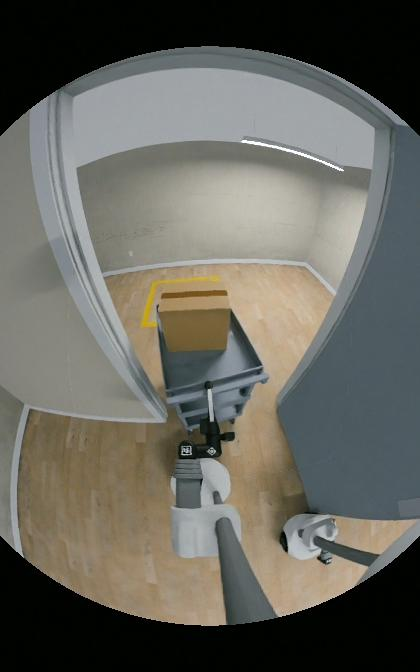

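Request:
{"name": "move", "arguments": {
  "blocking": false,
  "r2": {"base":{"rotate_rad":0.15},"pace":"slow"},
  "cameras": []
}}

Request:
{"name": "wait", "arguments": {
  "seconds": 3,
  "cameras": []
}}

Request:
{"name": "move", "arguments": {
  "blocking": false,
  "r2": {"base":{"translate_m":0.0,"strafe_m":-0.12},"pace":"slow"},
  "cameras": []
}}

Request:
{"name": "wait", "arguments": {
  "seconds": 3,
  "cameras": []
}}

Request:
{"name": "move", "arguments": {
  "blocking": false,
  "r2": {"base":{"rotate_rad":0.07},"pace":"slow"},
  "cameras": []
}}

Request:
{"name": "wait", "arguments": {
  "seconds": 3,
  "cameras": ["r2_head_camera","r2_head_right_camera"]
}}

Scene clock: 356.37 s.
move: r2 moving
r1: as last shown
r1.base_tilt: forward=-1.5 right=+1.3
r1.lidar_m: 4.59 2.75 1.97 1.87 1.76 0.25 0.30 0.79 0.76 2.85 2.96 3.89
r1.motor_effort: lift_m=+20(20) arm_m=+4(5) wheel_0=-8(9) wheel_1=+2(2) wheel_2=+3(3)
r1.servo_current: wrist_yaw_rad=52(59) wrist_pitch_rad=39(59) wrist_roll_rad=65(65) gripper_m=46(46)
r1.contact_limits: strafe_m 0.7
r1.wrist_depth_mm: - 133 133 351 289 - - / - 111 132 355 290 - - / - 113 141 287 289 - - / - 134 189 379 290 - - / 206 1708 1983 397 - - - / 220 1229 193 615 187 1138 1098 / 219 750 750 153 691 759 788
r2.base_odometry: x=-3.797 y=-1.218 heading=-2.862
r2.turned_by_wheels: +0.110
r2.turned_by_imu: +0.107
r2.base_tilt: forward=-0.7 right=+0.1
r2.lidar_m: 0.37 0.60 0.84 2.13 2.23 3.19 - 0.77 0.75 0.73 0.77 0.45
r2.base_status: rotate_rad moving
r2.joint_positions: lift_m=+0.664 arm_m=+0.000 wrist_yaw_rad=-0.013 wrist_pitch_rad=-0.004 wrist_roll_rad=+1.569 gripper_m=-0.019
r2.joint_status: not commanded
r2.measured_speeds: translate_m=+0.002 strafe_m=+0.000 rotate_rad=+0.288 lift_m=+0.000 arm_m=+0.000 wrist_yaw_rad=-0.005 wrist_pitch_rad=+0.000 wrist_roll_rad=+0.000
r2.motor_effort: lift_m=+14(14) arm_m=+4(4) wheel_0=-12(13) wheel_1=-6(8) wheel_2=-17(17)
r2.servo_current: wrist_yaw_rad=65(85) wrist_pitch_rad=46(52) wrist_roll_rad=52(52) gripper_m=72(85)
r2.hand_pose: x=+0.4582 y=-0.0910 z=+0.8438 quat_wxyz=(+0.708, +0.707, -0.006, -0.003) (m; r2's base frame)
r2.wrist_depth_mm: - - - 188 248 1808 1281 / - - - 184 244 1808 - / - - 452 180 239 842 - / - - 455 233 235 820 - / - - 459 174 230 809 - / - - 184 170 179 - - / - - 477 - - - -
pictures: none
No camera images: "cameras" was empty.

Scene clock: 356.93 s.
earlier move: r2 done
r1.base_odometry: x=-2.311 y=-0.651 heading=-2.421
r1.turned_by_wheels: +0.000
r1.turned_by_imu: +0.000
r1.base_tilt: forward=-1.5 right=+1.3
r1.lidar_m: 4.60 2.76 1.98 1.87 1.73 0.25 0.28 0.76 0.75 2.84 2.93 3.93
r1.base_status: not commanded
r1.joint_positions: lift_m=+0.124 arm_m=+0.000 wrist_yaw_rad=+3.196 wrist_pitch_rad=+0.002 wrist_roll_rad=+0.000 gripper_m=+0.056
r1.joint_status: not commanded
r1.measured_speeds: all 0
r1.motor_effort: lift_m=+19(20) arm_m=+5(5) wheel_0=-9(9) wheel_1=+2(2) wheel_2=+3(3)
r1.servo_current: wrist_yaw_rad=59(59) wrist_pitch_rad=39(59) wrist_roll_rad=52(72) gripper_m=46(46)
r1.contact_limits: strafe_m 0.7
r1.hand_pose: x=-0.1219 y=+0.0715 z=+0.3019 quat_wxyz=(-0.027, -0.001, +0.000, +1.000) (m; r1's base frame)
r1.wrist_depth_mm: - 133 133 351 290 - - / - 111 133 357 290 - - / - 113 141 287 290 - - / - 134 189 379 291 - - / 206 1756 - 397 - - - / 220 1205 194 615 187 1138 1098 / 218 741 741 153 691 759 809
r2.base_odometry: x=-3.797 y=-1.218 heading=-2.823
r2.turned_by_wheels: +0.039
r2.turned_by_imu: +0.038
r2.base_tilt: forward=-0.7 right=+0.1
r2.lidar_m: 0.39 0.59 0.85 2.13 2.29 3.37 - 0.76 0.76 0.75 0.78 0.43
r2.base_status: done
r2.joint_positions: lift_m=+0.664 arm_m=+0.000 wrist_yaw_rad=-0.003 wrist_pitch_rad=-0.004 wrist_roll_rad=+1.569 gripper_m=-0.019
r2.joint_status: not commanded
r2.measured_speeds: all 0
r2.motor_effort: lift_m=+14(14) arm_m=+4(4) wheel_0=-7(13) wheel_1=-5(8) wheel_2=-4(17)
r2.servo_current: wrist_yaw_rad=46(85) wrist_pitch_rad=39(52) wrist_roll_rad=46(52) gripper_m=78(85)
r2.hand_pose: x=+0.4590 y=-0.0883 z=+0.8438 quat_wxyz=(+0.708, +0.707, -0.003, +0.001) (m; r2's base frame)
r2.wrist_depth_mm: - - - 172 229 1863 - / - - - 172 229 820 - / - 449 442 172 229 809 - / - - 459 230 230 820 - / - - 473 173 230 759 - / - - 187 173 181 - - / - - - - 229 1618 492
wait: 0.57 of 3 s (r2 has come to rest)
pictures: none
No camera images: "cameras" was empty.

Scene clock: 357.43 s.
move: r2 moving
r1: as last shown
r1.lidar_m: 4.58 2.75 1.96 1.86 1.73 0.25 0.31 0.77 0.74 2.86 2.96 3.92
r1.motor_effort: lift_m=+20(20) arm_m=+4(5) wheel_0=-8(9) wheel_1=+2(2) wheel_2=+3(3)
r1.servo_current: wrist_yaw_rad=39(72) wrist_pitch_rad=46(46) wrist_roll_rad=33(59) gripper_m=39(52)
r1.contact_limits: strafe_m 0.7
r1.wrist_depth_mm: - 133 133 351 287 - - / - 111 133 357 290 - - / - 113 141 289 290 - - / - 134 189 379 290 - - / 205 1661 - 397 - - - / 220 1229 194 621 187 1118 1098 / 218 750 750 153 683 768 809
r2.base_odometry: x=-3.801 y=-1.205 heading=-2.823
r2.turned_by_wheels: +0.000
r2.turned_by_imu: +0.001
r2.base_tilt: forward=-0.7 right=+0.0
r2.lidar_m: 0.40 0.62 0.86 2.12 2.31 3.39 - 0.75 0.76 0.73 0.76 0.43
r2.base_status: translate_m moving; strafe_m moving
r2.joint_positions: lift_m=+0.664 arm_m=+0.000 wrist_yaw_rad=+0.001 wrist_pitch_rad=-0.004 wrist_roll_rad=+1.569 gripper_m=-0.019
r2.joint_status: not commanded
r2.measured_speeds: translate_m=+0.000 strafe_m=-0.056 rotate_rad=+0.001 lift_m=+0.000 arm_m=+0.000 wrist_yaw_rad=+0.025 wrist_pitch_rad=+0.000 wrist_roll_rad=+0.000
r2.motor_effort: lift_m=+14(14) arm_m=+3(4) wheel_0=+12(12) wheel_1=-7(10) wheel_2=+0(3)
r2.servo_current: wrist_yaw_rad=52(52) wrist_pitch_rad=39(52) wrist_roll_rad=52(52) gripper_m=72(78)
r2.hand_pose: x=+0.4594 y=-0.0871 z=+0.8438 quat_wxyz=(+0.708, +0.707, -0.001, +0.002) (m; r2's base frame)
r2.wrist_depth_mm: - - - 169 227 1863 - / - - - 226 227 759 - / - 449 439 171 227 809 - / - - 455 229 229 809 - / - - 473 172 229 759 - / - - 187 173 181 - - / - - - - 230 1576 492
pictures: none
No camera images: "cameras" was empty.

Scene clock: 359.27 s.
earlier move: r2 done
r1.base_odometry: x=-2.311 y=-0.651 heading=-2.421
r1.turned_by_wheels: +0.000
r1.turned_by_imu: +0.000
r1.base_tilt: forward=-1.5 right=+1.3
r1.lidar_m: 4.59 2.76 1.95 1.88 1.76 0.25 0.32 0.69 0.66 2.86 2.97 3.90
r1.base_status: not commanded
r1.joint_positions: lift_m=+0.124 arm_m=+0.000 wrist_yaw_rad=+3.196 wrist_pitch_rad=+0.002 wrist_roll_rad=+0.000 gripper_m=+0.056
r1.joint_status: not commanded
r1.measured_speeds: all 0
r1.motor_effort: lift_m=+19(20) arm_m=+4(5) wheel_0=-8(9) wheel_1=+2(2) wheel_2=+3(3)
r1.servo_current: wrist_yaw_rad=39(72) wrist_pitch_rad=39(52) wrist_roll_rad=59(65) gripper_m=39(52)
r1.contact_limits: strafe_m 0.7
r1.hand_pose: x=-0.1219 y=+0.0715 z=+0.3019 quat_wxyz=(-0.027, -0.001, +0.000, +1.000) (m; r1's base frame)
r1.wrist_depth_mm: - 133 132 351 289 - - / - 111 133 357 289 - - / - 112 141 289 290 - - / - 134 189 379 290 - - / 205 1308 1983 399 - - - / 220 1098 191 615 187 1138 1098 / 220 750 759 153 691 768 798
r2.base_odometry: x=-3.834 y=-1.104 heading=-2.823
r2.turned_by_wheels: +0.000
r2.turned_by_imu: +0.001
r2.base_tilt: forward=-0.7 right=+0.0
r2.lidar_m: 0.40 0.41 0.84 2.24 2.42 3.53 - 0.67 0.67 0.61 0.65 0.43
r2.base_status: done
r2.joint_positions: lift_m=+0.664 arm_m=+0.000 wrist_yaw_rad=+0.007 wrist_pitch_rad=-0.004 wrist_roll_rad=+1.569 gripper_m=-0.019
r2.joint_status: not commanded
r2.measured_speeds: all 0
r2.motor_effort: lift_m=+14(14) arm_m=+4(4) wheel_0=+9(16) wheel_1=-2(10) wheel_2=+0(3)
r2.servo_current: wrist_yaw_rad=59(65) wrist_pitch_rad=39(52) wrist_roll_rad=46(59) gripper_m=72(78)
r2.hand_pose: x=+0.4599 y=-0.0854 z=+0.8438 quat_wxyz=(+0.708, +0.707, +0.001, +0.004) (m; r2's base frame)
r2.wrist_depth_mm: - - - 183 242 1863 1229 / - - - 181 240 - 559 / - - - 179 237 820 - / - - 445 235 235 820 - / - - 462 176 232 759 - / - - 189 173 181 - - / - - 480 - 225 - -
wait: 1.83 of 3 s (r2 has come to rest)
pictures: none
No camera images: "cameras" was empty.

Scene clock: 359.77 s.
move: r2 moving
r1: as last shown
r1.lidar_m: 4.59 2.76 1.97 1.88 1.74 0.25 0.31 0.68 0.69 2.84 2.94 3.91
r1.motor_effort: lift_m=+20(20) arm_m=+4(5) wheel_0=-8(8) wheel_1=+2(2) wheel_2=+3(3)
r1.servo_current: wrist_yaw_rad=46(59) wrist_pitch_rad=52(52) wrist_roll_rad=52(65) gripper_m=39(46)
r1.contact_limits: strafe_m 0.7
r1.wrist_depth_mm: - 133 133 353 287 - - / - 111 133 357 290 - - / - 112 140 290 289 - - / - 134 189 379 290 - - / 206 1281 - 402 - - - / 220 1098 192 603 187 1138 1098 / 219 750 741 153 691 759 798
r2.base_odometry: x=-3.834 y=-1.104 heading=-2.755
r2.turned_by_wheels: +0.068
r2.turned_by_imu: +0.066
r2.base_tilt: forward=-0.7 right=+0.1
r2.lidar_m: 0.36 0.37 0.90 2.23 2.49 3.85 - 0.68 0.65 0.62 0.66 0.42
r2.base_status: rotate_rad moving
r2.joint_positions: lift_m=+0.664 arm_m=+0.000 wrist_yaw_rad=-0.005 wrist_pitch_rad=-0.004 wrist_roll_rad=+1.569 gripper_m=-0.019
r2.joint_status: not commanded
r2.measured_speeds: translate_m=+0.000 strafe_m=+0.000 rotate_rad=+0.045 lift_m=+0.000 arm_m=+0.000 wrist_yaw_rad=-0.002 wrist_pitch_rad=+0.000 wrist_roll_rad=+0.000
r2.motor_effort: lift_m=+14(14) arm_m=+4(4) wheel_0=-8(11) wheel_1=-3(8) wheel_2=-9(9)
r2.servo_current: wrist_yaw_rad=46(59) wrist_pitch_rad=52(52) wrist_roll_rad=52(59) gripper_m=78(85)
r2.hand_pose: x=+0.4588 y=-0.0889 z=+0.8438 quat_wxyz=(+0.708, +0.707, -0.003, +0.000) (m; r2's base frame)
r2.wrist_depth_mm: - - - 178 236 1863 1308 / - - - 235 235 - - / - - 445 176 233 820 - / - - 449 233 231 820 - / - - 462 173 230 750 - / - - 185 173 181 - - / - - 484 - 227 1863 -
pictures: none
No camera images: "cameras" was empty.

Scene clock: 360.10 s.
earlier move: r2 done
r1.base_odometry: x=-2.311 y=-0.651 heading=-2.421
r1.turned_by_wheels: +0.000
r1.turned_by_imu: +0.000
r1.base_tilt: forward=-1.5 right=+1.3
r1.lidar_m: 4.59 2.76 1.97 1.87 1.76 0.26 0.30 0.67 0.68 2.84 2.94 3.91
r1.base_status: not commanded
r1.joint_positions: lift_m=+0.124 arm_m=+0.000 wrist_yaw_rad=+3.196 wrist_pitch_rad=+0.002 wrist_roll_rad=+0.000 gripper_m=+0.056
r1.joint_status: not commanded
r1.measured_speeds: all 0
r1.motor_effort: lift_m=+20(20) arm_m=+4(5) wheel_0=-8(9) wheel_1=+2(2) wheel_2=+3(3)
r1.servo_current: wrist_yaw_rad=39(65) wrist_pitch_rad=39(52) wrist_roll_rad=46(65) gripper_m=46(46)
r1.contact_limits: strafe_m 0.7
r1.hand_pose: x=-0.1219 y=+0.0715 z=+0.3019 quat_wxyz=(-0.027, -0.001, +0.000, +1.000) (m; r1's base frame)
r1.wrist_depth_mm: - 133 133 351 287 - - / - 111 133 355 290 - - / - 113 140 289 289 - - / - 134 189 379 291 - - / 206 1281 1983 394 - - - / 220 1205 193 621 187 1138 1078 / 219 750 759 153 691 768 788
r2.base_odometry: x=-3.834 y=-1.104 heading=-2.755
r2.turned_by_wheels: +0.000
r2.turned_by_imu: +0.000
r2.base_tilt: forward=-0.7 right=+0.1
r2.lidar_m: 0.37 0.43 0.91 2.22 2.49 3.86 - 0.66 0.67 0.62 0.68 0.42
r2.base_status: done
r2.joint_positions: lift_m=+0.664 arm_m=+0.000 wrist_yaw_rad=-0.005 wrist_pitch_rad=-0.004 wrist_roll_rad=+1.569 gripper_m=-0.019
r2.joint_status: not commanded
r2.measured_speeds: all 0
r2.motor_effort: lift_m=+14(14) arm_m=+4(4) wheel_0=-7(11) wheel_1=-3(8) wheel_2=-10(10)
r2.servo_current: wrist_yaw_rad=46(59) wrist_pitch_rad=39(52) wrist_roll_rad=52(59) gripper_m=72(85)
r2.hand_pose: x=+0.4588 y=-0.0889 z=+0.8438 quat_wxyz=(+0.708, +0.707, -0.003, +0.000) (m; r2's base frame)
r2.wrist_depth_mm: - - - 177 235 1808 1281 / - - - 234 234 - - / - - 439 174 233 831 - / - - 449 231 231 820 - / - - 462 173 230 768 - / - - 186 172 173 - - / - - 492 - 228 1863 -
wait: 0.33 of 3 s (r2 has come to rest)
pictures: r2_head_camera, r2_head_right_camera
Images, in order (width x height): r2_head_camera 420x560, r2_head_right_camera 420x672.

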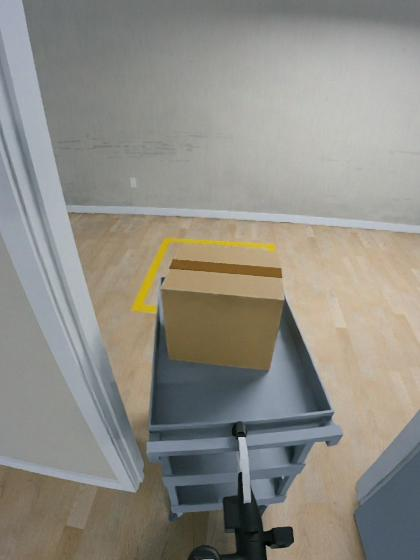

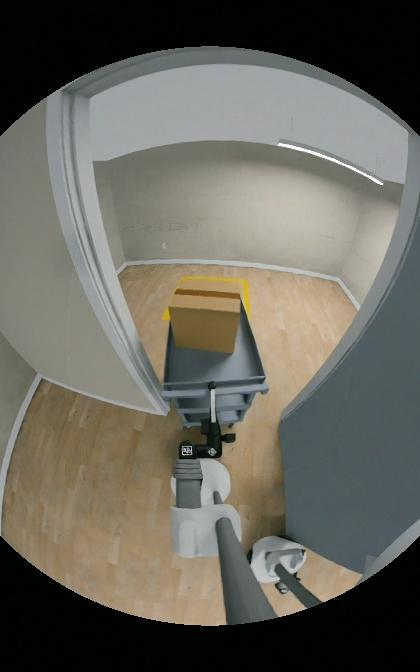

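Request:
{"name": "move", "arguments": {
  "blocking": false,
  "r2": {"base":{"rotate_rad":0.12},"pace":"slow"},
  "cameras": []
}}

Request:
{"name": "wait", "arguments": {
  "seconds": 3,
  "cameras": []
}}

Request:
{"name": "move", "arguments": {
  "blocking": false,
  "r2": {"base":{"translate_m":0.0,"strafe_m":-0.12},"pace":"slow"},
  "cameras": []
}}

Request:
{"name": "wait", "arguments": {
  "seconds": 3,
  "cameras": []
}}

Request:
{"name": "move", "arguments": {
  "blocking": false,
  "r2": {"base":{"rotate_rad":0.1},"pace":"slow"},
  "cameras": []
}}

Request:
{"name": "wait", "arguments": {
  "seconds": 3,
  "cameras": ["r2_head_camera","r2_head_right_camera","r2_head_left_camera"]
}}

Scene clock: 373.23 s.
move: r2 moving
r1: as last shown
r1.lidar_m: 4.58 2.76 1.97 1.88 1.73 0.25 0.33 0.67 0.67 2.83 2.91 3.94
r1.motor_effort: lift_m=+19(20) arm_m=+4(5) wheel_0=-8(9) wheel_1=+2(2) wheel_2=+3(3)
r1.servo_current: wrist_yaw_rad=59(59) wrist_pitch_rad=39(46) wrist_roll_rad=46(65) gripper_m=39(46)
r1.contact_limits: strafe_m 0.7
r1.wrist_depth_mm: - 133 133 353 289 - - / - 111 133 355 290 - - / - 113 141 290 290 - - / - 134 189 379 289 - - / 206 1281 - 399 - - - / 220 1205 194 609 187 1138 1078 / 219 750 759 153 691 768 788
r2.base_odometry: x=-3.834 y=-1.104 heading=-2.654
r2.turned_by_wheels: +0.101
r2.turned_by_imu: +0.098
r2.base_tilt: forward=-0.7 right=+0.1
r2.lidar_m: 0.41 0.65 1.05 2.24 2.60 4.47 0.83 0.67 0.63 0.63 0.70 0.41
r2.base_status: rotate_rad moving
r2.joint_positions: lift_m=+0.664 arm_m=+0.000 wrist_yaw_rad=-0.009 wrist_pitch_rad=-0.004 wrist_roll_rad=+1.569 gripper_m=-0.019
r2.joint_status: not commanded
r2.measured_speeds: translate_m=+0.001 strafe_m=+0.002 rotate_rad=+0.203 lift_m=+0.000 arm_m=+0.000 wrist_yaw_rad=+0.000 wrist_pitch_rad=+0.000 wrist_roll_rad=+0.000
r2.motor_effort: lift_m=+14(14) arm_m=+4(4) wheel_0=-9(11) wheel_1=-5(9) wheel_2=-13(16)
r2.servo_current: wrist_yaw_rad=59(65) wrist_pitch_rad=39(46) wrist_roll_rad=52(59) gripper_m=72(85)
r2.hand_pose: x=+0.4585 y=-0.0901 z=+0.8438 quat_wxyz=(+0.708, +0.707, -0.005, -0.002) (m; r2's base frame)
r2.wrist_depth_mm: - - - 161 216 1808 - / - - - 163 220 759 - / - 439 430 165 221 809 - / - - 449 168 224 820 - / - - 473 170 229 820 - / - - 187 172 180 - - / - - - - - 1618 512
pictures: none
No camera images: "cameras" was empty.

Scene clock: 373.70 s.
earlier move: r2 done
r1.base_odometry: x=-2.311 y=-0.651 heading=-2.421
r1.turned_by_wheels: +0.000
r1.turned_by_imu: +0.000
r1.base_tilt: forward=-1.5 right=+1.3
r1.lidar_m: 4.58 2.75 1.99 1.87 1.73 0.25 0.31 0.69 0.69 2.85 2.93 3.92
r1.base_status: not commanded
r1.joint_positions: lift_m=+0.124 arm_m=+0.000 wrist_yaw_rad=+3.196 wrist_pitch_rad=+0.002 wrist_roll_rad=+0.000 gripper_m=+0.056
r1.joint_status: not commanded
r1.measured_speeds: all 0
r1.motor_effort: lift_m=+20(20) arm_m=+4(5) wheel_0=-9(9) wheel_1=+2(3) wheel_2=+3(3)
r1.servo_current: wrist_yaw_rad=52(72) wrist_pitch_rad=46(46) wrist_roll_rad=39(65) gripper_m=39(46)
r1.contact_limits: strafe_m 0.7
r1.hand_pose: x=-0.1219 y=+0.0715 z=+0.3019 quat_wxyz=(-0.027, -0.001, +0.000, +1.000) (m; r1's base frame)
r1.wrist_depth_mm: - 133 133 351 289 - - / - 111 133 355 290 - - / - 113 141 287 290 - - / - 134 189 382 290 - - / 207 1281 - 399 - - - / 220 1205 194 615 187 1138 1098 / 219 759 759 153 699 741 798
r2.base_odometry: x=-3.834 y=-1.104 heading=-2.636
r2.turned_by_wheels: +0.018
r2.turned_by_imu: +0.017
r2.base_tilt: forward=-0.7 right=+0.1
r2.lidar_m: 0.40 0.63 1.10 2.24 2.62 4.63 0.82 0.68 0.64 0.62 0.71 0.41
r2.base_status: done
r2.joint_positions: lift_m=+0.664 arm_m=+0.000 wrist_yaw_rad=-0.009 wrist_pitch_rad=-0.004 wrist_roll_rad=+1.569 gripper_m=-0.019
r2.joint_status: not commanded
r2.measured_speeds: all 0
r2.motor_effort: lift_m=+14(14) arm_m=+4(4) wheel_0=-7(13) wheel_1=-6(9) wheel_2=-8(16)
r2.servo_current: wrist_yaw_rad=46(65) wrist_pitch_rad=46(46) wrist_roll_rad=52(59) gripper_m=72(85)
r2.hand_pose: x=+0.4585 y=-0.0901 z=+0.8438 quat_wxyz=(+0.708, +0.707, -0.005, -0.002) (m; r2's base frame)
r2.wrist_depth_mm: - - - 154 208 1863 - / - - 436 211 213 759 - / - 442 430 160 217 798 - / - - 452 165 222 820 - / - - 480 169 227 820 - / - - 187 171 181 1921 - / - - - - 236 1576 484
wait: 0.47 of 3 s (r2 has come to rest)
pictures: none
No camera images: "cameras" was empty.

Scene clock: 374.20 s.
move: r2 moving
r1: as last shown
r1.lidar_m: 4.59 2.74 1.98 1.87 1.73 0.25 0.32 0.67 0.69 2.84 2.95 3.90
r1.motor_effort: lift_m=+19(20) arm_m=+4(5) wheel_0=-8(9) wheel_1=+2(2) wheel_2=+3(3)
r1.servo_current: wrist_yaw_rad=46(65) wrist_pitch_rad=46(46) wrist_roll_rad=46(52) gripper_m=39(46)
r1.contact_limits: strafe_m 0.7
r1.wrist_depth_mm: - 133 132 351 289 - - / - 111 133 355 289 - - / - 113 140 289 291 - - / - 134 189 379 290 - - / 206 917 - 402 - - - / 220 1078 194 621 187 1138 1078 / 220 750 768 153 683 768 798
r2.base_odometry: x=-3.841 y=-1.092 heading=-2.636
r2.turned_by_wheels: +0.000
r2.turned_by_imu: +0.000
r2.base_tilt: forward=-0.7 right=+0.1
r2.lidar_m: 0.39 0.65 1.08 2.27 2.68 4.68 0.77 0.67 0.63 0.62 0.69 0.42
r2.base_status: translate_m moving; strafe_m moving
r2.joint_positions: lift_m=+0.664 arm_m=+0.000 wrist_yaw_rad=-0.003 wrist_pitch_rad=-0.004 wrist_roll_rad=+1.569 gripper_m=-0.019
r2.joint_status: not commanded
r2.measured_speeds: translate_m=+0.000 strafe_m=-0.056 rotate_rad=-0.001 lift_m=+0.000 arm_m=+0.000 wrist_yaw_rad=+0.018 wrist_pitch_rad=+0.000 wrist_roll_rad=+0.000
r2.motor_effort: lift_m=+14(14) arm_m=+3(4) wheel_0=+11(13) wheel_1=-7(9) wheel_2=+0(6)
r2.servo_current: wrist_yaw_rad=59(72) wrist_pitch_rad=46(52) wrist_roll_rad=46(65) gripper_m=72(78)
r2.hand_pose: x=+0.4590 y=-0.0882 z=+0.8438 quat_wxyz=(+0.708, +0.707, -0.003, +0.001) (m; r2's base frame)
r2.wrist_depth_mm: - - - 151 204 1708 - / - - 413 208 208 741 - / - 436 427 158 214 778 - / - - 452 163 220 809 - / - - 477 167 225 - - / - - 183 171 181 1921 - / - - - - 236 1576 477
pictures: none
No camera images: "cameras" was empty.

Scene clock: 376.03 s.
earlier move: r2 done
r1.base_odometry: x=-2.311 y=-0.651 heading=-2.421
r1.turned_by_wheels: +0.000
r1.turned_by_imu: +0.000
r1.base_tilt: forward=-1.5 right=+1.3
r1.lidar_m: 4.59 2.76 1.96 1.88 1.72 0.25 0.31 0.62 0.68 2.86 2.94 3.93
r1.base_status: not commanded
r1.joint_positions: lift_m=+0.124 arm_m=+0.000 wrist_yaw_rad=+3.196 wrist_pitch_rad=+0.002 wrist_roll_rad=+0.000 gripper_m=+0.056
r1.joint_status: not commanded
r1.measured_speeds: all 0
r1.motor_effort: lift_m=+19(20) arm_m=+4(5) wheel_0=-8(9) wheel_1=+2(2) wheel_2=+3(3)
r1.servo_current: wrist_yaw_rad=59(72) wrist_pitch_rad=33(59) wrist_roll_rad=52(65) gripper_m=46(46)
r1.contact_limits: strafe_m 0.7
r1.hand_pose: x=-0.1219 y=+0.0715 z=+0.3019 quat_wxyz=(-0.027, -0.001, +0.000, +1.000) (m; r1's base frame)
r1.wrist_depth_mm: - 133 133 353 289 - - / - 111 133 355 290 - - / - 113 140 287 289 - - / - 134 189 379 290 - - / 206 820 1983 397 - - - / 220 759 193 627 187 1138 1098 / 219 691 759 153 691 768 788
r2.base_odometry: x=-3.892 y=-0.999 heading=-2.636
r2.turned_by_wheels: +0.000
r2.turned_by_imu: +0.001
r2.base_tilt: forward=-0.7 right=+0.1
r2.lidar_m: 0.40 0.40 1.07 2.37 2.78 4.87 0.66 0.63 0.52 0.52 0.60 0.43
r2.base_status: done
r2.joint_positions: lift_m=+0.664 arm_m=+0.000 wrist_yaw_rad=+0.006 wrist_pitch_rad=-0.004 wrist_roll_rad=+1.569 gripper_m=-0.019
r2.joint_status: not commanded
r2.measured_speeds: all 0
r2.motor_effort: lift_m=+14(14) arm_m=+4(4) wheel_0=+5(17) wheel_1=-4(9) wheel_2=+1(6)
r2.servo_current: wrist_yaw_rad=59(72) wrist_pitch_rad=39(52) wrist_roll_rad=39(65) gripper_m=72(78)
r2.hand_pose: x=+0.4598 y=-0.0856 z=+0.8438 quat_wxyz=(+0.708, +0.707, +0.001, +0.004) (m; r2's base frame)
r2.wrist_depth_mm: - - - 167 223 1808 - / - - - 167 225 778 - / - 508 430 170 226 759 - / - - 452 228 228 759 - / - - 469 172 230 820 - / - - 187 173 182 - - / - - - - 233 1863 504
wait: 1.83 of 3 s (r2 has come to rest)
pictures: none
No camera images: "cameras" was empty.

Scene clock: 376.53 s.
move: r2 moving
r1: as last shown
r1.lidar_m: 4.59 2.73 1.98 1.87 1.75 0.25 0.32 0.63 0.69 2.85 2.94 3.95
r1.servo_current: wrist_yaw_rad=46(59) wrist_pitch_rad=39(46) wrist_roll_rad=52(59) gripper_m=39(46)
r1.contact_limits: strafe_m 0.7
r1.wrist_depth_mm: - 133 133 351 289 - - / - 111 133 355 290 - - / - 113 141 286 289 - - / - 134 189 379 289 - - / 206 778 1983 399 - - - / 221 750 193 609 188 1138 1078 / 219 691 750 153 691 759 798
r2.base_odometry: x=-3.892 y=-0.999 heading=-2.546
r2.turned_by_wheels: +0.090
r2.turned_by_imu: +0.088
r2.base_tilt: forward=-0.7 right=+0.1
r2.lidar_m: 0.40 0.68 1.27 2.37 2.95 5.33 0.63 0.62 0.50 0.50 0.61 0.43
r2.base_status: rotate_rad moving
r2.joint_positions: lift_m=+0.664 arm_m=+0.000 wrist_yaw_rad=-0.005 wrist_pitch_rad=-0.004 wrist_roll_rad=+1.569 gripper_m=-0.019
r2.joint_status: not commanded
r2.measured_speeds: translate_m=+0.000 strafe_m=+0.000 rotate_rad=+0.152 lift_m=+0.000 arm_m=+0.000 wrist_yaw_rad=+0.000 wrist_pitch_rad=+0.000 wrist_roll_rad=+0.000
r2.motor_effort: lift_m=+14(14) arm_m=+4(4) wheel_0=-13(13) wheel_1=-5(8) wheel_2=-9(9)
r2.servo_current: wrist_yaw_rad=59(59) wrist_pitch_rad=46(46) wrist_roll_rad=52(59) gripper_m=65(78)
r2.hand_pose: x=+0.4588 y=-0.0889 z=+0.8438 quat_wxyz=(+0.708, +0.707, -0.003, +0.000) (m; r2's base frame)
r2.wrist_depth_mm: - - - 157 211 1756 - / - - - 160 215 741 - / - 439 427 163 219 798 - / - - 452 166 224 820 - / - - 477 169 228 820 - / - - 183 173 172 - - / - - - - 234 1618 504
pictures: none
No camera images: "cameras" was empty.

Scene clock: 376.97 s.
earlier move: r2 done
r1.base_odometry: x=-2.311 y=-0.651 heading=-2.421
r1.turned_by_wheels: +0.000
r1.turned_by_imu: +0.000
r1.base_tilt: forward=-1.5 right=+1.3
r1.lidar_m: 4.59 2.74 1.98 1.88 1.74 0.25 0.31 0.63 0.69 2.85 2.95 3.92
r1.base_status: not commanded
r1.joint_positions: lift_m=+0.124 arm_m=+0.000 wrist_yaw_rad=+3.196 wrist_pitch_rad=+0.002 wrist_roll_rad=+0.000 gripper_m=+0.056
r1.joint_status: not commanded
r1.measured_speeds: all 0
r1.motor_effort: lift_m=+19(20) arm_m=+4(5) wheel_0=-9(9) wheel_1=+2(2) wheel_2=+3(3)
r1.servo_current: wrist_yaw_rad=59(59) wrist_pitch_rad=46(52) wrist_roll_rad=39(59) gripper_m=46(46)
r1.contact_limits: strafe_m 0.7
r1.hand_pose: x=-0.1219 y=+0.0715 z=+0.3019 quat_wxyz=(-0.027, -0.001, +0.000, +1.000) (m; r1's base frame)
r1.wrist_depth_mm: - 133 132 353 290 - - / - 111 133 355 289 - - / - 113 140 290 290 - - / - 134 189 379 291 - - / 206 778 1921 399 - - - / 220 750 192 615 187 1118 1098 / 218 691 750 153 683 759 798
r2.base_odometry: x=-3.892 y=-0.999 heading=-2.537
r2.turned_by_wheels: +0.009
r2.turned_by_imu: +0.009
r2.base_tilt: forward=-0.7 right=+0.1
r2.lidar_m: 0.39 0.69 1.29 2.38 2.95 5.32 0.65 0.59 0.51 0.52 0.62 0.41
r2.base_status: done
r2.joint_positions: lift_m=+0.664 arm_m=+0.000 wrist_yaw_rad=-0.005 wrist_pitch_rad=-0.004 wrist_roll_rad=+1.569 gripper_m=-0.019
r2.joint_status: not commanded
r2.measured_speeds: all 0
r2.motor_effort: lift_m=+14(14) arm_m=+4(4) wheel_0=-3(13) wheel_1=-2(8) wheel_2=-8(9)
r2.servo_current: wrist_yaw_rad=65(65) wrist_pitch_rad=39(46) wrist_roll_rad=46(59) gripper_m=65(78)
r2.hand_pose: x=+0.4588 y=-0.0889 z=+0.8438 quat_wxyz=(+0.708, +0.707, -0.003, +0.000) (m; r2's base frame)
r2.wrist_depth_mm: - - - 153 207 1708 - / - - 504 210 211 750 - / - 436 424 160 216 788 - / - - 449 165 221 820 - / - - 480 168 227 831 - / - - 184 172 182 1863 - / - - - - 236 1618 492
wait: 0.43 of 3 s (r2 has come to rest)
pictures: r2_head_camera, r2_head_left_camera, r2_head_right_camera
Images, in order (width x height): r2_head_camera 420x560, r2_head_left_camera 420x672, r2_head_right_camera 420x672.

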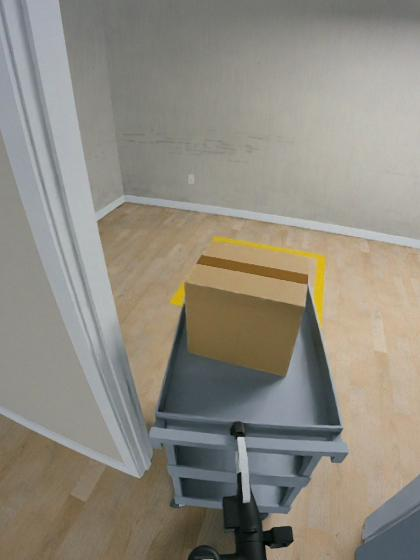

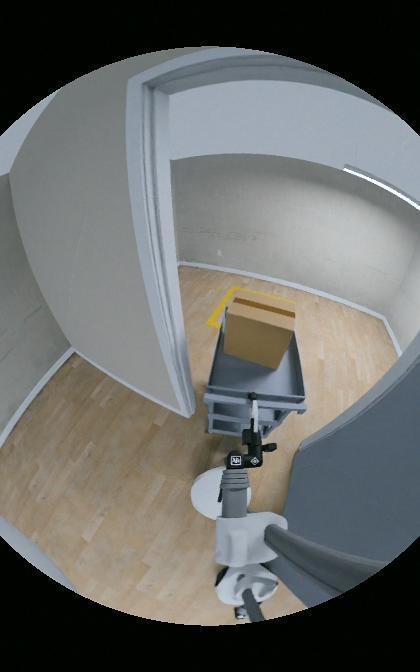

